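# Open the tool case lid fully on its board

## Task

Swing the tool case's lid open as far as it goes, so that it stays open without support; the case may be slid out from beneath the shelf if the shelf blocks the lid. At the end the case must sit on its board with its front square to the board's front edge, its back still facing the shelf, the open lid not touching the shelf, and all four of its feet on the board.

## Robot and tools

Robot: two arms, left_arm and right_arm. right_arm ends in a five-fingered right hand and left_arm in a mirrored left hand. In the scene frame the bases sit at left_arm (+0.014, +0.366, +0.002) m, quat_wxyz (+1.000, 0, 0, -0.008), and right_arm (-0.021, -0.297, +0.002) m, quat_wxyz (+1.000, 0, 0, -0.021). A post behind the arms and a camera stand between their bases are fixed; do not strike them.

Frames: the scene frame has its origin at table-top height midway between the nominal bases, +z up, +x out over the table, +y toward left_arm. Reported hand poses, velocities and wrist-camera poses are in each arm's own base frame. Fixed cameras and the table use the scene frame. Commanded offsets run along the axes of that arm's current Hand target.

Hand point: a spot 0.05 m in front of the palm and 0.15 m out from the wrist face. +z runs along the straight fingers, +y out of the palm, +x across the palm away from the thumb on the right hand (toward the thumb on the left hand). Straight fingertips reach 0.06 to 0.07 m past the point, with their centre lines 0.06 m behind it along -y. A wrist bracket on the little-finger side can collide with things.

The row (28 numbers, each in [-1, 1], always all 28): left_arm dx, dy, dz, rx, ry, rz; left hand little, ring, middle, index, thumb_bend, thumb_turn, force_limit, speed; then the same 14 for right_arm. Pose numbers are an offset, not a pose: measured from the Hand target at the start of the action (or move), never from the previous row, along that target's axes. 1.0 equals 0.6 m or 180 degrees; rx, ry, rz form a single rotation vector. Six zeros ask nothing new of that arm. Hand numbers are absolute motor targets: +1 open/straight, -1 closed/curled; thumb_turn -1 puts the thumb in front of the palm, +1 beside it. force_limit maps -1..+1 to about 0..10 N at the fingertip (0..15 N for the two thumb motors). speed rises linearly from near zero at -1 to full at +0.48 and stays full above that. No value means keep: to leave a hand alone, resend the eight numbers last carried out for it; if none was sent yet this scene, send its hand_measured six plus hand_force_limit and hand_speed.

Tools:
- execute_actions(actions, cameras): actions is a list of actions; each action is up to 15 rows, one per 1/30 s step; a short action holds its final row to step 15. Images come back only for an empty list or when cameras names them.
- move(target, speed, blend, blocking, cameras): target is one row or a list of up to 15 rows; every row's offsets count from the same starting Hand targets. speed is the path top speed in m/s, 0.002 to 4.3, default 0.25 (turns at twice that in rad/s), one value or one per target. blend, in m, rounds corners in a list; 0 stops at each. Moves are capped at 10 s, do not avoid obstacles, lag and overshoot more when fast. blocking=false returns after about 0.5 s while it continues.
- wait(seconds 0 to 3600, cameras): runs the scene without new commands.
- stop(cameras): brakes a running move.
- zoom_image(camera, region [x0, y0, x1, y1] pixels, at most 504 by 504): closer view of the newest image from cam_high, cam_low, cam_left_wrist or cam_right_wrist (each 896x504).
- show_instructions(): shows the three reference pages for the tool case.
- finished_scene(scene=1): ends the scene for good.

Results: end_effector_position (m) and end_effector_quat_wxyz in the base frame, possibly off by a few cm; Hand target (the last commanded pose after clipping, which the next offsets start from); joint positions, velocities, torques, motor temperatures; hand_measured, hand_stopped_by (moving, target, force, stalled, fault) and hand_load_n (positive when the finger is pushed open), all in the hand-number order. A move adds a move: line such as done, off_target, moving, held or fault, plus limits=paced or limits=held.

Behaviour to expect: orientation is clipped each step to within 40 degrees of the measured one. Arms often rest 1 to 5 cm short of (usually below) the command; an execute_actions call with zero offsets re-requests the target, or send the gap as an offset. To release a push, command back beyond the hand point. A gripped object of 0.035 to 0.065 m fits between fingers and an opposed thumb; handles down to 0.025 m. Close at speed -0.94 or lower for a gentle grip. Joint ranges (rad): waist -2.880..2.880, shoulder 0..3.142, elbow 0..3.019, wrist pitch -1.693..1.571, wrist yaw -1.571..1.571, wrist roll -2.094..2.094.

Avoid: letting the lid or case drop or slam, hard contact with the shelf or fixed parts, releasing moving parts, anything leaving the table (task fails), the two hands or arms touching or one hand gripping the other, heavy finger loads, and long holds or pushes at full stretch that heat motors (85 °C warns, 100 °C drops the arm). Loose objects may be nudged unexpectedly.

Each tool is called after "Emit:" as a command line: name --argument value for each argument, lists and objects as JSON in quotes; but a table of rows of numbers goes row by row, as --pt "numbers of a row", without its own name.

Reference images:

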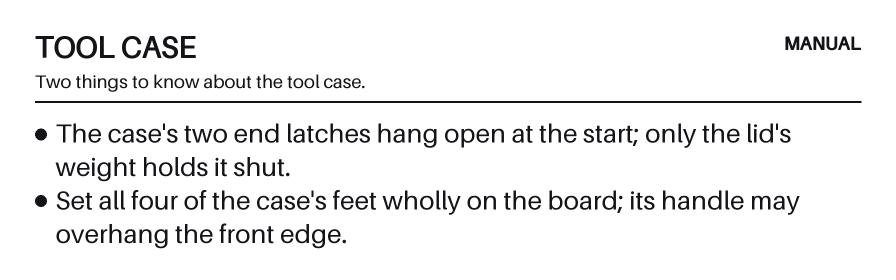

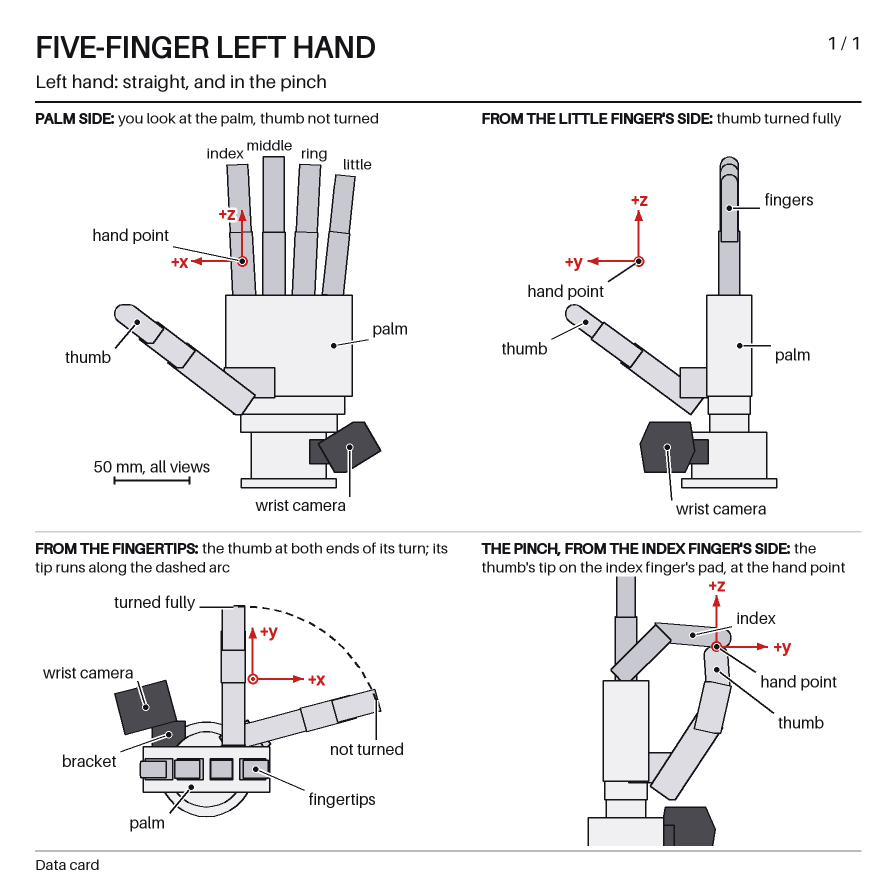

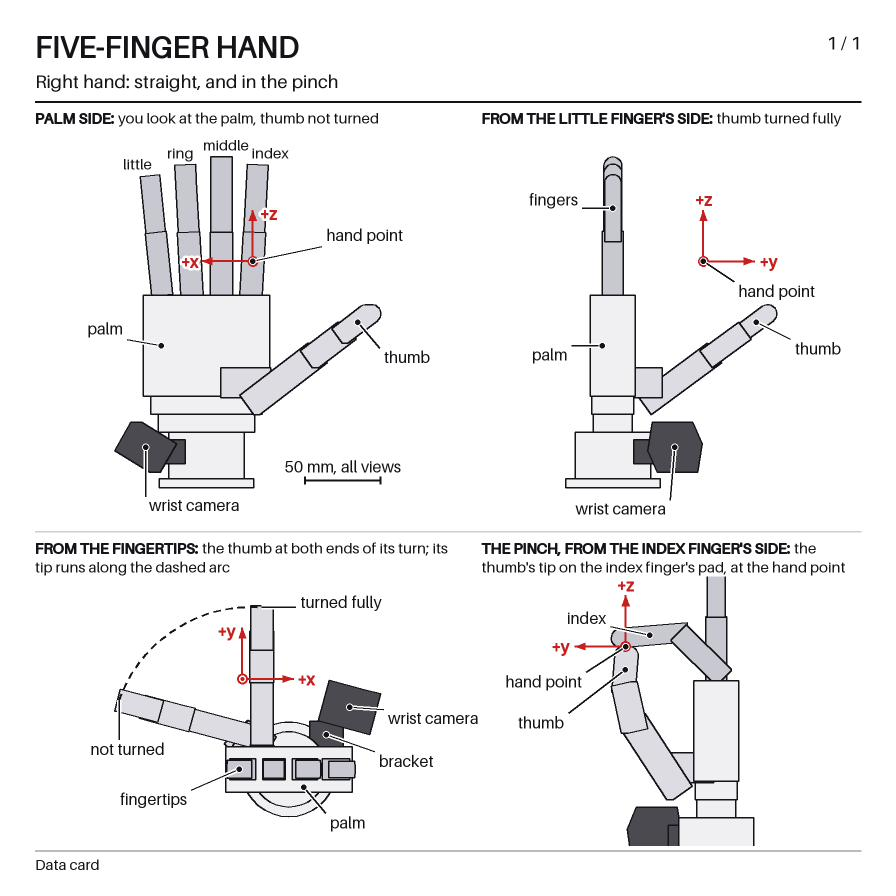

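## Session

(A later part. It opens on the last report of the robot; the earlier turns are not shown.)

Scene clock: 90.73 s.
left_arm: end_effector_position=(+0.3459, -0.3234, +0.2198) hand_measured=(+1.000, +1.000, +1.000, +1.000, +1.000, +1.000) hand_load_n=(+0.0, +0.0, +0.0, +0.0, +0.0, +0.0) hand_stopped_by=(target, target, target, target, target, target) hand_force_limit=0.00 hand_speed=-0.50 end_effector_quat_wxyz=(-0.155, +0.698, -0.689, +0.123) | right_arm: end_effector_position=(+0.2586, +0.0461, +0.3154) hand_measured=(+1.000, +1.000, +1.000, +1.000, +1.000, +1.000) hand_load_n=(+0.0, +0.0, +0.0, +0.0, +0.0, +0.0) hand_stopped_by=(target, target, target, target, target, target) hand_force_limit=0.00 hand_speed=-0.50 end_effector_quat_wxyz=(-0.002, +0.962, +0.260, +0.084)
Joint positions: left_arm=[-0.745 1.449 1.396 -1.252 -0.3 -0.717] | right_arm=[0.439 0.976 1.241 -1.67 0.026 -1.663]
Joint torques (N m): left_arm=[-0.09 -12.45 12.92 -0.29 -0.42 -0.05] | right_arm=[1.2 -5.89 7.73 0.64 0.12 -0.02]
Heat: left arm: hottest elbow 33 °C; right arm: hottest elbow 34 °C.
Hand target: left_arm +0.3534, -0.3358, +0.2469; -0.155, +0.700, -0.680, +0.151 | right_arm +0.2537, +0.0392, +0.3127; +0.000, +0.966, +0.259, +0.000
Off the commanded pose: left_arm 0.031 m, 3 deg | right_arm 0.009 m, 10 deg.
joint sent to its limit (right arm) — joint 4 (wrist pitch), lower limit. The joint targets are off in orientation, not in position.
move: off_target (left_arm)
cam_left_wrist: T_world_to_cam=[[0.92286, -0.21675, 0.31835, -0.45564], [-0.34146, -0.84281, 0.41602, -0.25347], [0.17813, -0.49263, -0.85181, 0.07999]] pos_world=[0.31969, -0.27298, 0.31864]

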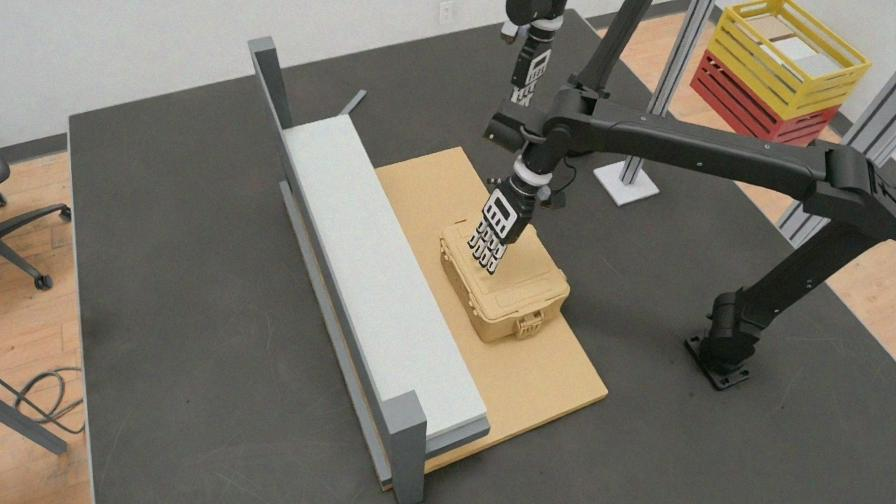

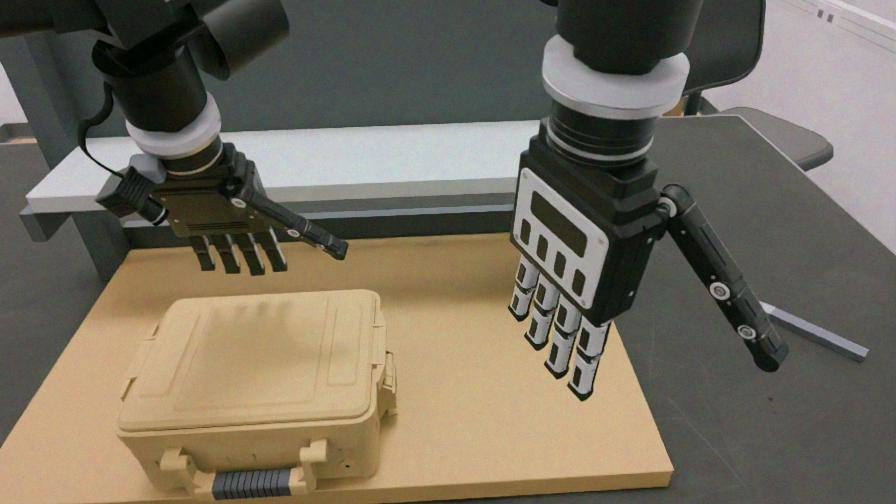

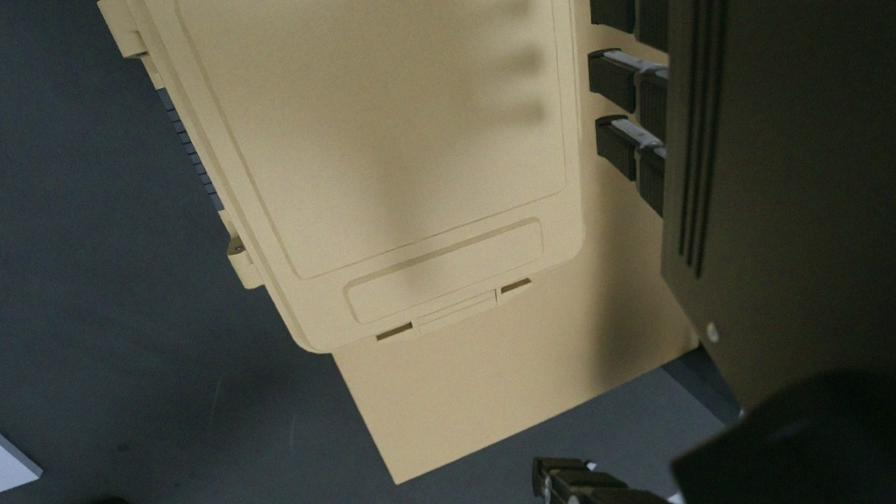

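Emit:
move --target '[-0.4613,0.198,0.0347,0.2621,0.2005,0.1684,-0.9,-0.9,-0.9,1,1,1,0,-0.3,0,0,0,0,0,0,1,1,1,1,1,1,0,-0.5]' --speed 0.15 --cameras '["cam_high","cam_low","cam_left_wrist"]'

Emit:
zoom_image --camera "cam_high" --region '[430, 190, 600, 360]'

Emit:
zoom_image --camera "cam_low" --region '[90, 260, 420, 504]'

Scene clock: 101.47 s.
left_arm: end_effector_position=(+0.2449, -0.0648, +0.1755) hand_measured=(-0.900, -0.900, -0.900, +1.000, +1.000, +1.000) hand_load_n=(+0.0, +0.0, +0.0, +0.0, +0.0, +0.0) hand_stopped_by=(target, target, target, target, target, target) hand_force_limit=0.00 hand_speed=-0.30 end_effector_quat_wxyz=(+0.234, -0.311, +0.730, -0.562) | right_arm: end_effector_position=(+0.2586, +0.0461, +0.3154) hand_measured=(+1.000, +1.000, +1.000, +1.000, +1.000, +1.000) hand_load_n=(-0.5, +0.0, +0.0, +0.0, +0.0, +0.0) hand_stopped_by=(target, target, target, target, target, target) hand_force_limit=0.00 hand_speed=-0.50 end_effector_quat_wxyz=(-0.002, +0.962, +0.260, +0.084)
Joint positions: left_arm=[0.499 0.531 0.407 -0.616 1.176 0.691] | right_arm=[0.439 0.976 1.241 -1.67 0.026 -1.663]
Joint torques (N m): left_arm=[1.14 1.03 9.66 0.1 0.49 0.27] | right_arm=[1.49 -5.19 7.61 0.61 0.13 -0.02]
Heat: left arm: hottest elbow 33 °C; right arm: hottest elbow 34 °C.
Hand target: left_arm +0.2468, -0.0619, +0.1778; +0.238, -0.309, +0.731, -0.560 | right_arm +0.2537, +0.0392, +0.3127; +0.000, +0.966, +0.259, +0.000
Off the commanded pose: left_arm 0.004 m, 1 deg | right_arm 0.009 m, 10 deg.
joint sent to its limit (right arm) — joint 4 (wrist pitch), lower limit. The joint targets are off in orientation, not in position.
move: done
cam_left_wrist: T_world_to_cam=[[0.06712, -0.36433, 0.92885, -0.19944], [-0.98271, -0.18515, -0.00161, 0.22128], [0.17256, -0.91268, -0.37046, 0.07727]] pos_world=[0.21751, 0.03883, 0.21423]

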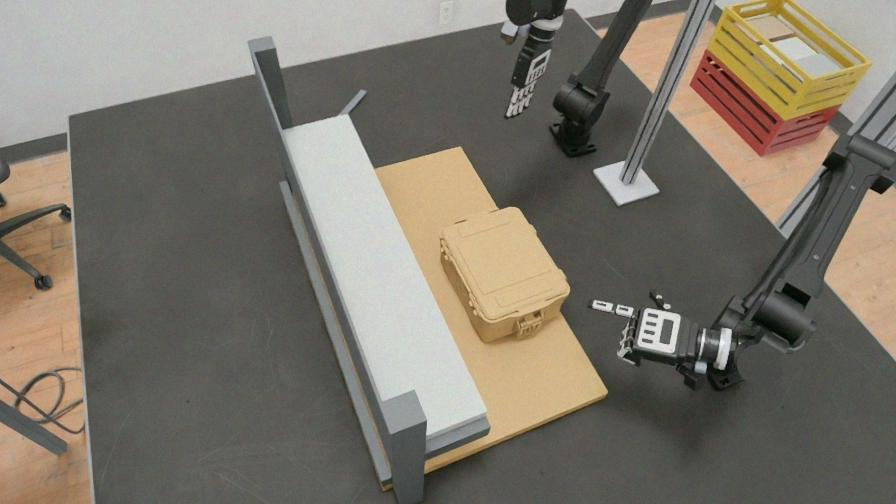

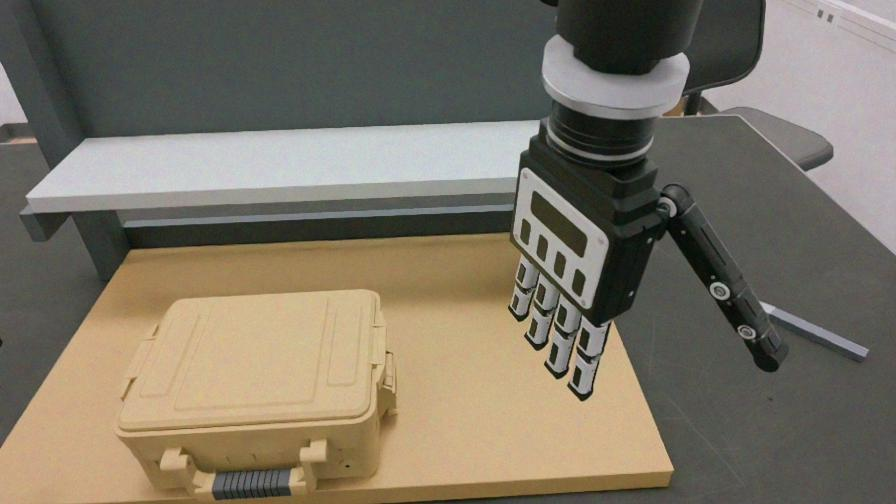

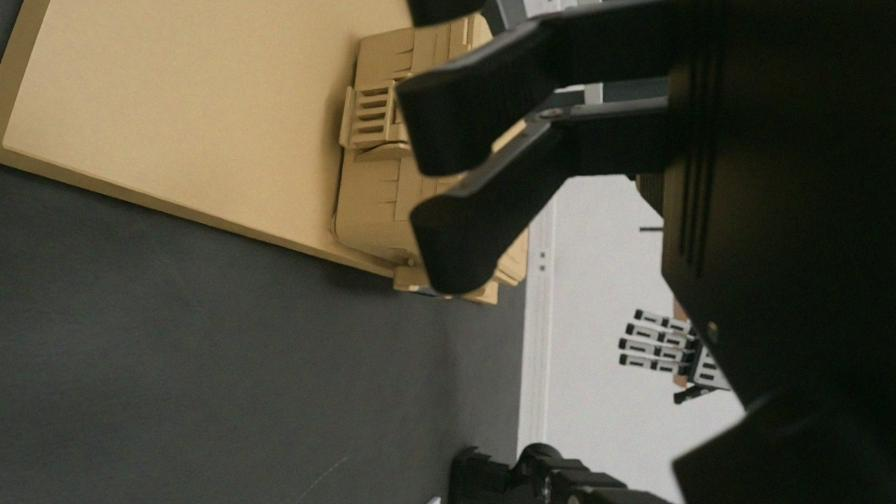

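Scaled by 2.965 from the camera's image (finer frame: 1280x720).

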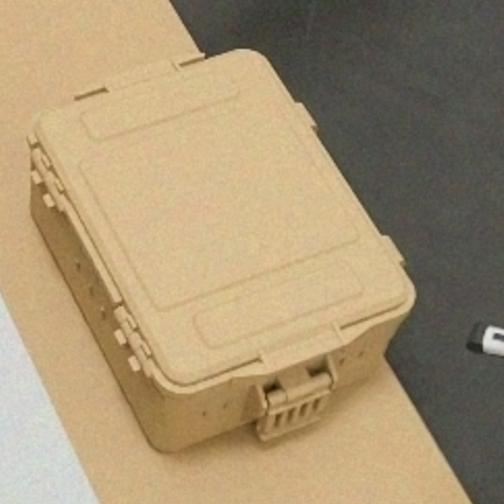

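Scaled by 1.527 from the camera's image (finer frame: 1280x720).

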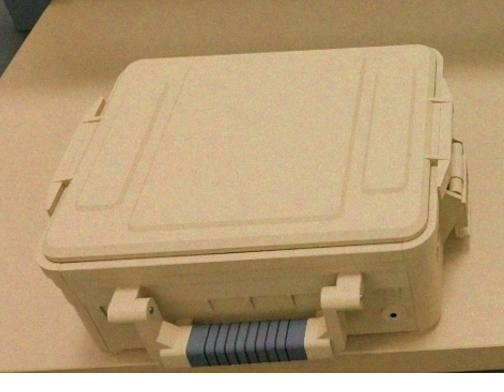

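Emit:
zoom_image --camera "cam_left_wrist" --region '[300, 0, 560, 320]'

Scaled by 1.575 from the camera's image (finer frame: 1280x720).

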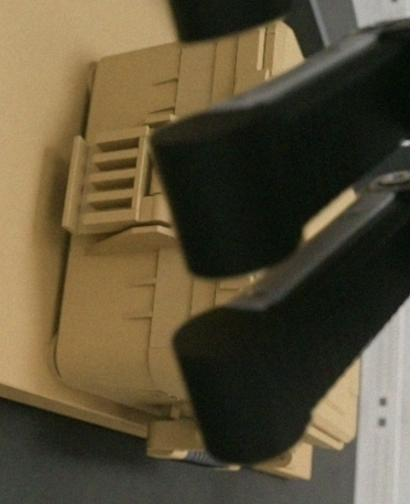

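Emit:
move --target '[0,0,0,0,0,0,1,1,1,1,1,1,0,-0.3,0,0,0,0,0,0,1,1,1,1,1,1,0,-0.5]' --cameras '["cam_left_wrist"]'

Emit:
zoom_image --camera "cam_left_wrist" --region '[300, 0, 620, 320]'

Scene clock: 104.20 s.
left_arm: end_effector_position=(+0.2449, -0.0648, +0.1754) hand_measured=(+1.000, +1.000, +1.000, +1.000, +1.000, +1.000) hand_load_n=(+0.0, +0.0, +0.0, +0.0, +0.0, +0.0) hand_stopped_by=(target, target, target, target, target, target) hand_force_limit=0.00 hand_speed=-0.30 end_effector_quat_wxyz=(+0.234, -0.311, +0.730, -0.562) | right_arm: end_effector_position=(+0.2586, +0.0461, +0.3154) hand_measured=(+1.000, +1.000, +1.000, +1.000, +1.000, +1.000) hand_load_n=(+0.0, +0.0, +0.0, +0.0, +0.0, +0.0) hand_stopped_by=(target, target, target, target, target, target) hand_force_limit=0.00 hand_speed=-0.50 end_effector_quat_wxyz=(-0.002, +0.962, +0.260, +0.084)
Joint positions: left_arm=[0.499 0.531 0.407 -0.616 1.177 0.692] | right_arm=[0.439 0.976 1.241 -1.67 0.026 -1.663]
Joint torques (N m): left_arm=[1.14 1.03 9.69 0.12 0.49 0.29] | right_arm=[1.67 -5.6 7.82 0.59 0.11 -0.03]
Heat: left arm: hottest elbow 33 °C; right arm: hottest elbow 34 °C.
Hand target: left_arm +0.2468, -0.0619, +0.1778; +0.237, -0.309, +0.731, -0.560 | right_arm +0.2537, +0.0392, +0.3127; +0.000, +0.966, +0.259, +0.000
Off the commanded pose: left_arm 0.004 m, 0 deg | right_arm 0.009 m, 10 deg.
joint sent to its limit (right arm) — joint 4 (wrist pitch), lower limit. The joint targets are off in orientation, not in position.
move: done
cam_left_wrist: T_world_to_cam=[[0.06632, -0.36481, 0.92872, -0.19912], [-0.98282, -0.18457, -0.00231, 0.22143], [0.17226, -0.91261, -0.37078, 0.07736]] pos_world=[0.21751, 0.03883, 0.21413]

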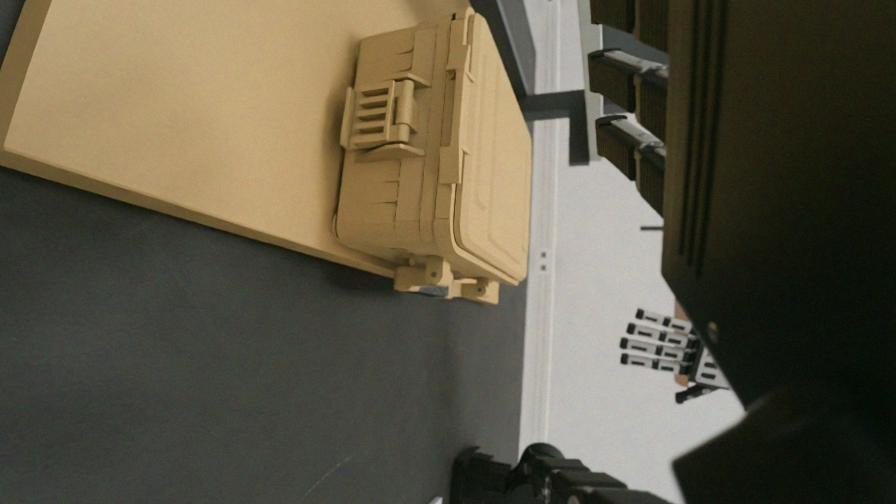

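Scaled by 1.575 from the camera's image (finer frame: 1280x720).

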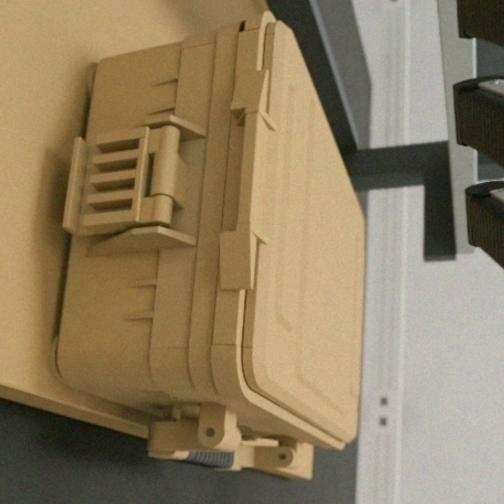

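Emit:
move --target '[0.0742,0.1987,0.0945,0.0556,0,0,-0.95,-0.95,-0.95,1,1,1,0.5,0,0,0,0,0,0,0,1,1,1,1,1,1,0,-0.5]' --speed 0.1 --cameras '["cam_high","cam_low","cam_left_wrist"]'

Emit:
zoom_image --camera "cam_high" --region '[480, 210, 680, 410]'

Emit:
zoom_image --camera "cam_low" --region '[0, 260, 340, 504]'

Scene clock: 117.20 s.
left_arm: end_effector_position=(+0.2312, -0.0937, +0.0793) hand_measured=(-0.950, -0.950, -0.950, +1.000, +1.000, +1.000) hand_load_n=(+0.0, +0.0, +0.0, +0.0, +0.0, +0.0) hand_stopped_by=(target, target, target, target, target, target) hand_force_limit=0.50 hand_speed=0.00 end_effector_quat_wxyz=(+0.259, -0.289, +0.705, -0.593) | right_arm: end_effector_position=(+0.2586, +0.0461, +0.3154) hand_measured=(+1.000, +1.000, +1.000, +1.000, +1.000, +1.000) hand_load_n=(+0.0, +0.0, +0.0, +0.0, +0.0, +0.0) hand_stopped_by=(target, target, target, target, target, target) hand_force_limit=0.00 hand_speed=-0.50 end_effector_quat_wxyz=(-0.002, +0.962, +0.260, +0.084)
Joint positions: left_arm=[0.423 0.514 0.039 0.055 1.161 0.41] | right_arm=[0.439 0.976 1.241 -1.67 0.026 -1.663]
Joint torques (N m): left_arm=[0.85 0.5 9.57 0.25 0.26 0.22] | right_arm=[1.26 -5.54 7.76 0.42 0.12 -0.01]
Heat: left arm: hottest elbow 34 °C; right arm: hottest elbow 34 °C.
Hand target: left_arm +0.2349, -0.0910, +0.0861; +0.267, -0.283, +0.706, -0.592 (not the last commanded pose) | right_arm +0.2537, +0.0392, +0.3127; +0.000, +0.966, +0.259, +0.000
Off the commanded pose: left_arm 0.036 m, 5 deg | right_arm 0.009 m, 10 deg.
joint sent to its limit (right arm) — joint 4 (wrist pitch), lower limit. The joint targets are off in orientation, not in position.
move: held (left_arm; a check stopped the path); limits=held
pose unreachable (left arm): on one or more control steps of this call, first in action 0 (counted from 0), this arm could not follow its commanded pose, so it was not sent that pose on those steps. It may still have moved: this result reports where it is.
cause: moving toward the commanded pose would bring two parts of the arm too close to each other (joints 2 (shoulder) and 3 (elbow) lie between them).
cam_left_wrist: T_world_to_cam=[[-0.02025, -0.31981, 0.94727, -0.09684], [-0.9795, -0.1836, -0.08292, 0.20812], [0.20044, -0.92952, -0.30953, 0.00482]] pos_world=[0.20093, 0.01172, 0.11048]

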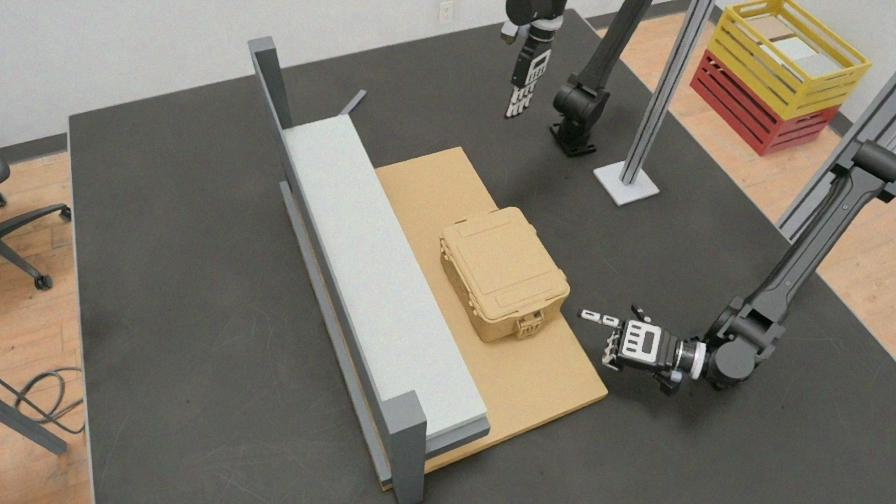

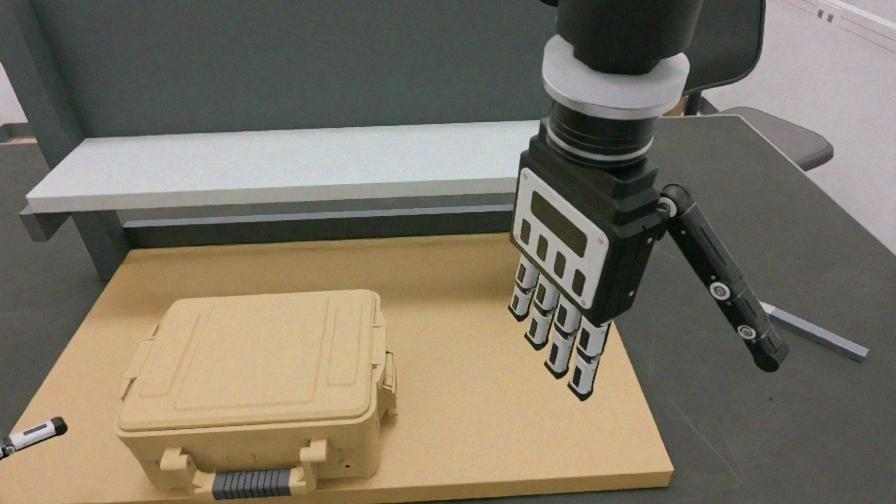

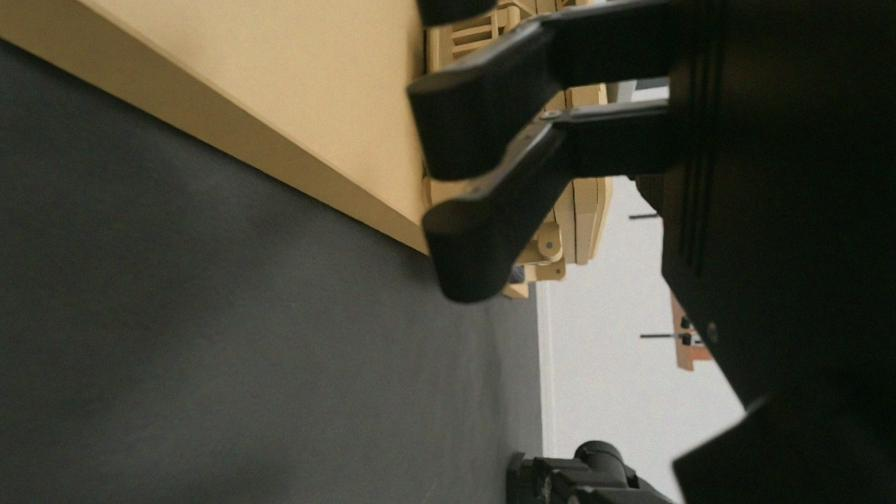

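Scaled by 2.520 from the camera's image (finer frame: 1280x720).

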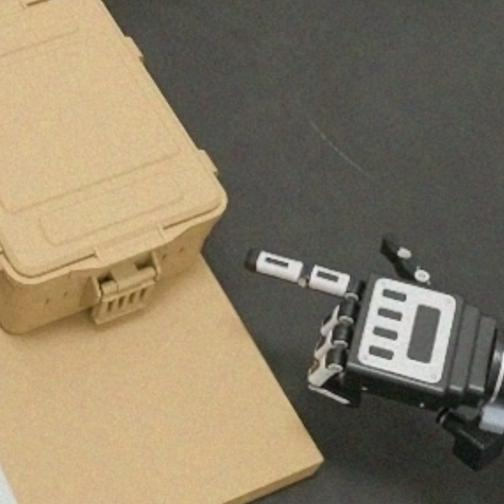

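Scaled by 1.482 from the camera's image (finer frame: 1280x720).

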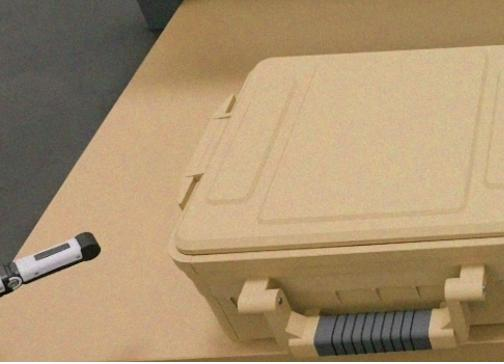

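Emit:
move --pt "0 -0.15 0 0 0 0 -0.95 -0.95 -0.95 1 1 1 0.5 0 0 0 0 0 0 0 1 1 1 1 1 1 0 -0.5" --pt "-0.109 -0.3145 0.0737 -0.4309 -0.163 -0.2122 -0.95 -0.95 -0.95 1 1 1 0.5 0 0 0 0 0 0 0 1 1 1 1 1 1 0 -0.5" --speed 0.15 --blend 0.03 --cameras '["cam_high","cam_left_wrist"]'

Scene clock: 129.07 s.
left_arm: end_effector_position=(+0.3149, -0.0948, +0.2513) hand_measured=(-0.950, -0.950, -0.950, +1.000, +1.000, +1.000) hand_load_n=(+0.5, +0.0, +0.0, +0.0, +0.0, +0.0) hand_stopped_by=(target, target, target, target, target, target) hand_force_limit=0.50 hand_speed=0.00 end_effector_quat_wxyz=(+0.013, +0.705, -0.709, -0.016) | right_arm: end_effector_position=(+0.2586, +0.0461, +0.3154) hand_measured=(+1.000, +1.000, +1.000, +1.000, +1.000, +1.000) hand_load_n=(+0.0, +0.0, +0.0, +0.0, +0.0, +0.0) hand_stopped_by=(target, target, target, target, target, target) hand_force_limit=0.00 hand_speed=-0.50 end_effector_quat_wxyz=(-0.002, +0.962, +0.260, +0.084)
Joint positions: left_arm=[-0.167 1.363 1.367 -1.618 0.003 -0.162] | right_arm=[0.439 0.976 1.241 -1.67 0.026 -1.663]
Joint torques (N m): left_arm=[-0.21 -9.35 12.55 -0.83 -0.17 -0.05] | right_arm=[1.2 -5.6 7.8 0.57 0.14 0.01]
Heat: left arm: hottest elbow 34 °C; right arm: hottest elbow 34 °C.
Hand target: left_arm +0.3276, -0.1008, +0.2681; +0.000, +0.707, -0.707, +0.000 | right_arm +0.2537, +0.0392, +0.3127; +0.000, +0.966, +0.259, +0.000
Off the commanded pose: left_arm 0.022 m, 2 deg | right_arm 0.009 m, 10 deg.
joint sent to its limit (right arm) — joint 4 (wrist pitch), lower limit. The joint targets are off in orientation, not in position.
move: off_target (left_arm)
cam_left_wrist: T_world_to_cam=[[0.96922, -0.22771, -0.09365, -0.29961], [-0.13865, -0.8191, 0.55665, -0.18148], [-0.20346, -0.52653, -0.82545, 0.33524]] pos_world=[0.33343, -0.04036, 0.34969]

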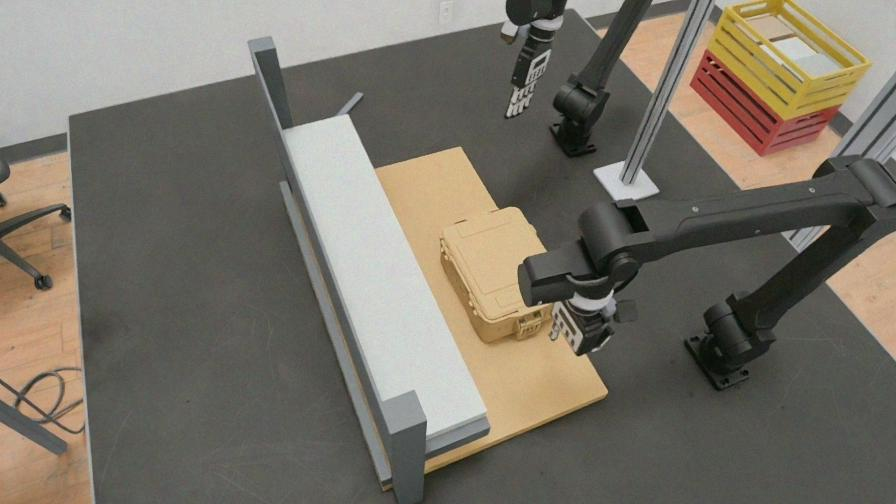

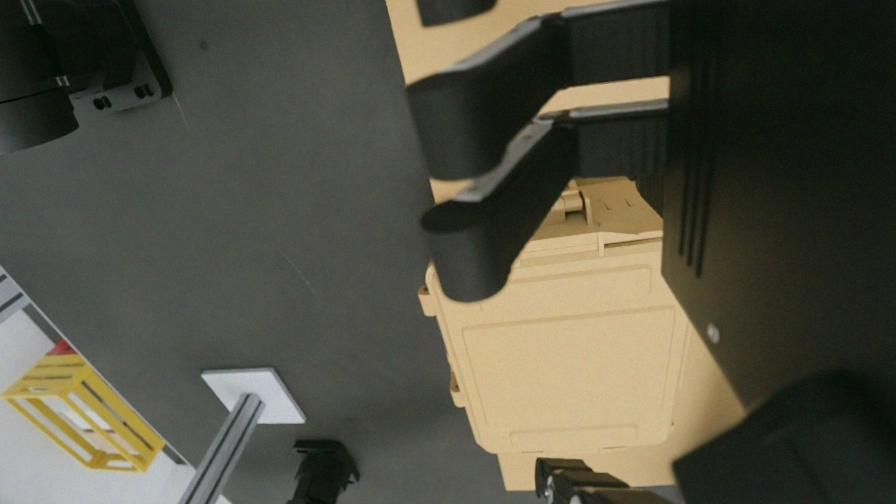

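Emit:
move --target '[0.0453,-0.0923,0.0633,0,0,-0.5133,0,1,1,0,1,1,0.5,0,0,0,0,0,0,0,1,1,1,1,1,1,0,-0.5]' --speed 0.15 --cameras '["cam_high","cam_low","cam_left_wrist"]'

Emit:
zoom_image --camera "cam_high" --region '[440, 190, 640, 390]'

Emit:
zoom_image --camera "cam_left_wrist" --region '[300, 0, 700, 400]'

Scene clock: 136.40 s.
left_arm: end_effector_position=(+0.3844, -0.1253, +0.2274) hand_measured=(+0.000, +1.000, +1.000, +0.000, +1.000, +1.000) hand_load_n=(+0.0, +0.0, +0.0, +0.0, +0.0, +0.0) hand_stopped_by=(target, target, target, target, target, target) hand_force_limit=0.50 hand_speed=0.00 end_effector_quat_wxyz=(-0.001, +1.000, +0.018, -0.009) | right_arm: end_effector_position=(+0.2586, +0.0461, +0.3154) hand_measured=(+1.000, +1.000, +1.000, +1.000, +1.000, +1.000) hand_load_n=(+0.0, +0.0, +0.0, +0.0, +0.0, +0.0) hand_stopped_by=(target, target, target, target, target, target) hand_force_limit=0.00 hand_speed=-0.50 end_effector_quat_wxyz=(-0.002, +0.962, +0.260, +0.084)
Joint positions: left_arm=[-0.184 1.286 1.242 -1.544 0.002 -1.791] | right_arm=[0.439 0.976 1.241 -1.67 0.026 -1.663]
Joint torques (N m): left_arm=[-0.26 -9.93 7.36 -0.12 -0.16 -0.07] | right_arm=[1.08 -5.48 7.82 0.64 0.11 0]
Heat: left arm: hottest elbow 34 °C; right arm: hottest elbow 34 °C.
Hand target: left_arm +0.3830, -0.1280, +0.2302; +0.000, +1.000, +0.021, +0.000 | right_arm +0.2537, +0.0392, +0.3127; +0.000, +0.966, +0.259, +0.000
Off the commanded pose: left_arm 0.004 m, 1 deg | right_arm 0.009 m, 10 deg.
joint sent to its limit (right arm) — joint 4 (wrist pitch), lower limit. The joint targets are off in orientation, not in position.
move: done
cam_left_wrist: T_world_to_cam=[[0.18644, 0.98098, -0.05393, 0.06712], [0.83205, -0.12847, 0.53961, -0.46625], [0.52242, -0.14547, -0.84019, 0.08566]] pos_world=[0.33068, -0.11328, 0.32718]

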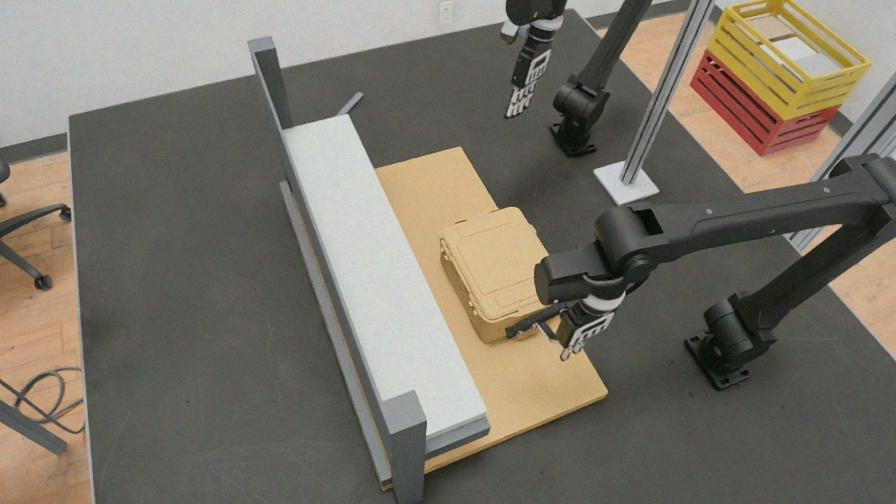

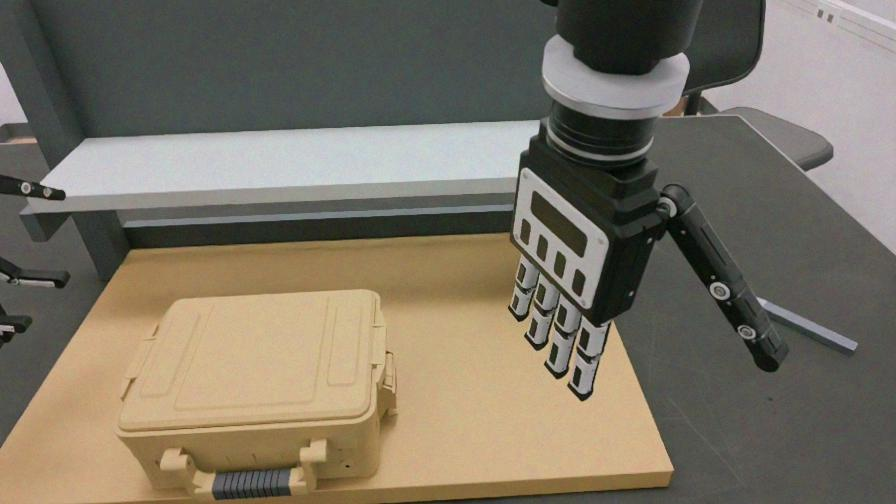

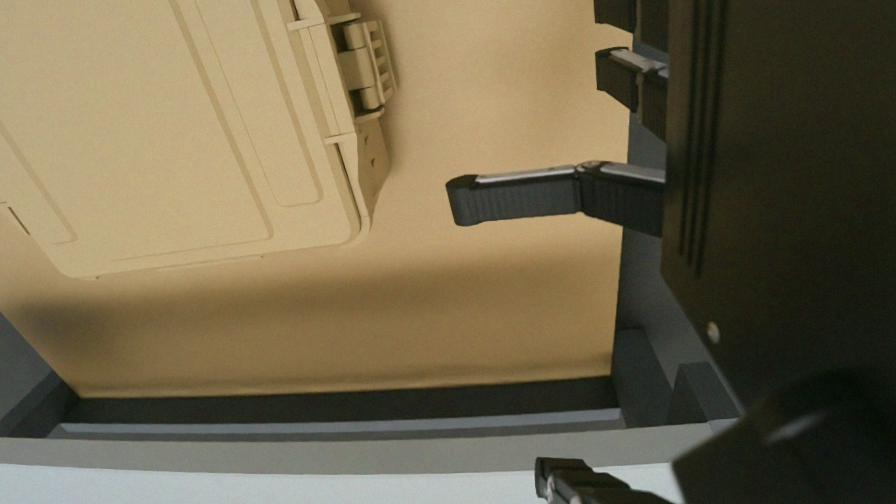

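Scaled by 2.520 from the camera's image (finer frame: 1280x720).

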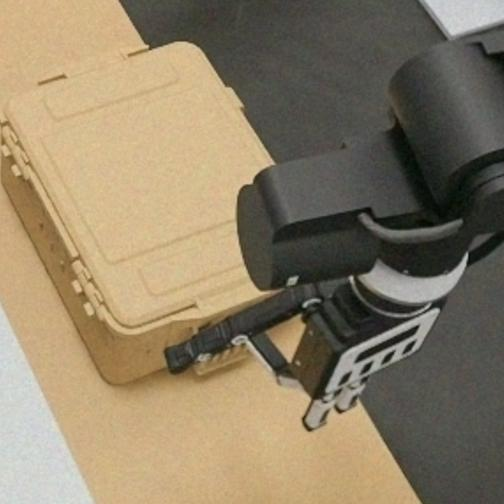

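Scaled by 1.260 from the camera's image (finer frame: 1280x720).

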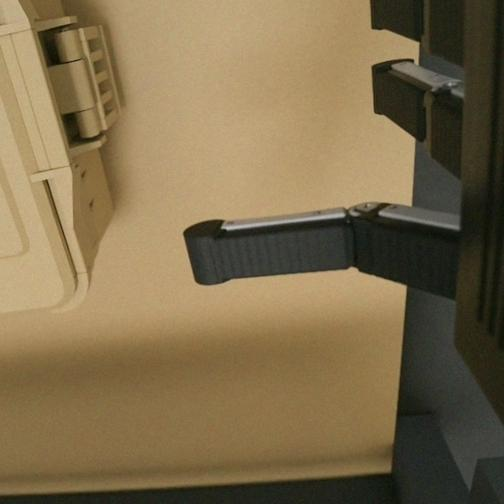

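Emit:
move --pt "-0.1155 0.0068 0.0333 0 0 0 1 1 1 0 1 1 0.5 0 0 0 0 0 0 0 1 1 1 1 1 1 0 -0.5" --pt "-0.1164 0.0285 0.1867 0 0 0 1 1 1 0 1 1 0.5 0 0 0 0 0 0 0 1 1 1 1 1 1 0 -0.5" --speed 0.12 --blend 0.02 --cameras '["cam_high","cam_low","cam_left_wrist"]'

Emit:
zoom_image --camera "cam_high" --region '[440, 190, 640, 390]'

Emit:
zoom_image --camera "cam_left_wrist" --region '[300, 0, 700, 400]'

Emit:
zoom_image --camera "cam_low" --region '[0, 260, 340, 504]'

Scene clock: 144.57 s.
left_arm: end_effector_position=(+0.3133, -0.1455, +0.1206) hand_measured=(+1.000, +1.000, +1.000, +0.000, +1.000, +1.000) hand_load_n=(+0.0, +0.0, +0.5, +0.0, +0.0, +0.0) hand_stopped_by=(target, target, target, target, target, target) hand_force_limit=0.50 hand_speed=0.00 end_effector_quat_wxyz=(+0.000, +1.000, +0.018, -0.002) | right_arm: end_effector_position=(+0.2586, +0.0461, +0.3154) hand_measured=(+1.000, +1.000, +1.000, +1.000, +1.000, +1.000) hand_load_n=(+0.0, +0.0, +0.0, +0.0, +0.0, +0.0) hand_stopped_by=(target, target, target, target, target, target) hand_force_limit=0.00 hand_speed=-0.50 end_effector_quat_wxyz=(-0.002, +0.962, +0.260, +0.084)
Joint positions: left_arm=[-0.296 1.152 0.845 -1.267 0.002 -1.903] | right_arm=[0.439 0.976 1.241 -1.67 0.026 -1.663]
Joint torques (N m): left_arm=[-0.21 -5.89 7.46 -0.08 -0.16 -0.05] | right_arm=[1.49 -5.42 7.68 0.58 0.11 -0.02]
Heat: left arm: hottest elbow 33 °C; right arm: hottest elbow 34 °C.
Hand target: left_arm +0.3138, -0.1479, +0.1181; +0.000, +1.000, +0.021, +0.000 | right_arm +0.2537, +0.0392, +0.3127; +0.000, +0.966, +0.259, +0.000
Off the commanded pose: left_arm 0.003 m, 0 deg | right_arm 0.009 m, 10 deg.
joint sent to its limit (right arm) — joint 4 (wrist pitch), lower limit. The joint targets are off in orientation, not in position.
move: done
cam_left_wrist: T_world_to_cam=[[0.18759, 0.98081, -0.05315, 0.09396], [0.82428, -0.12777, 0.55157, -0.35095], [0.5342, -0.14728, -0.83243, 0.02524]] pos_world=[0.25817, -0.13328, 0.21958]

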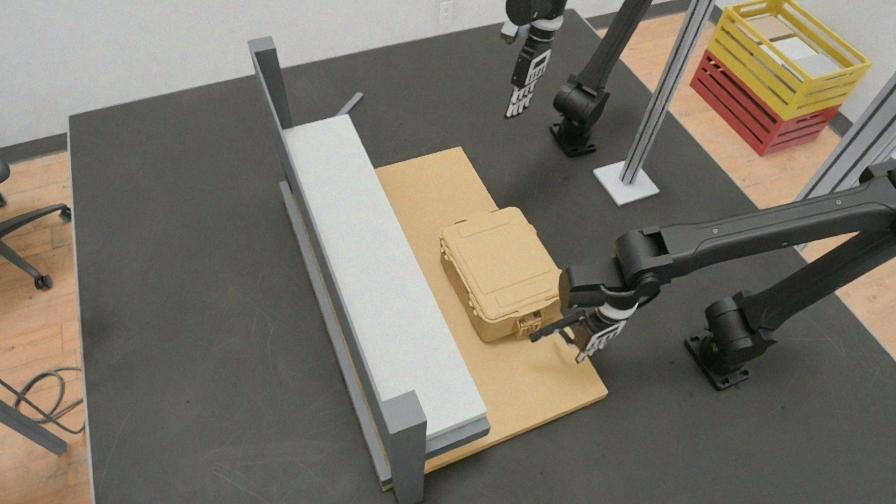

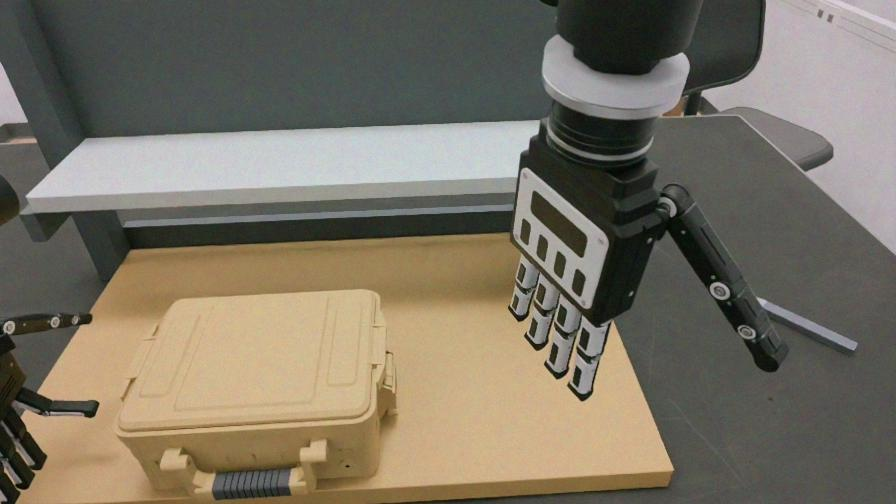

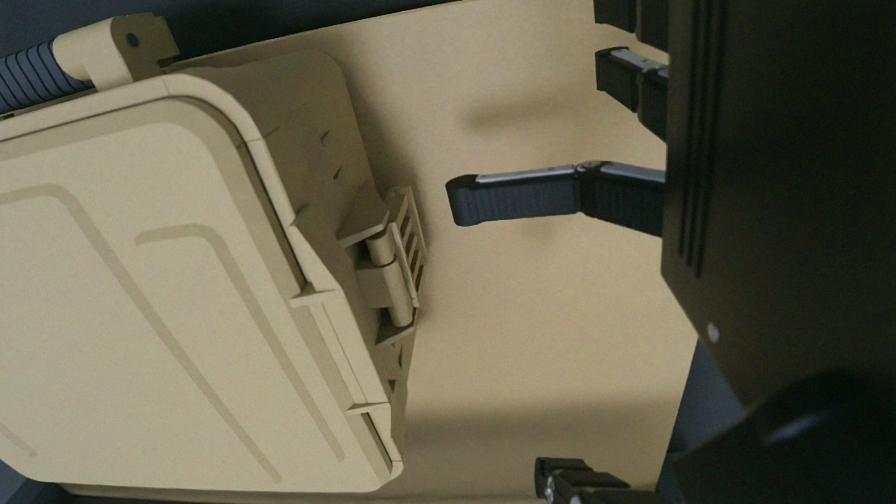

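Scaled by 2.520 from the camera's image (finer frame: 1280x720).

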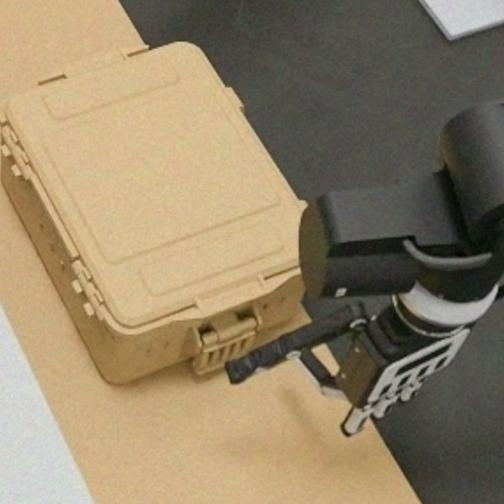

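Scaled by 1.260 from the camera's image (finer frame: 1280x720).

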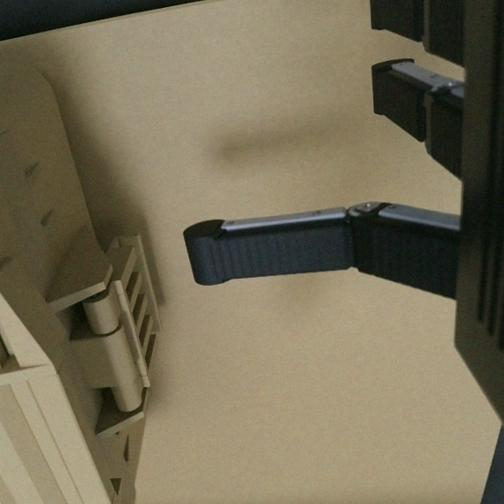

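Scaled by 1.482 from the camera's image (finer frame: 1280x720).

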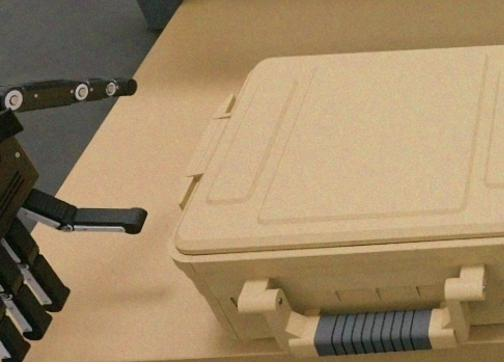

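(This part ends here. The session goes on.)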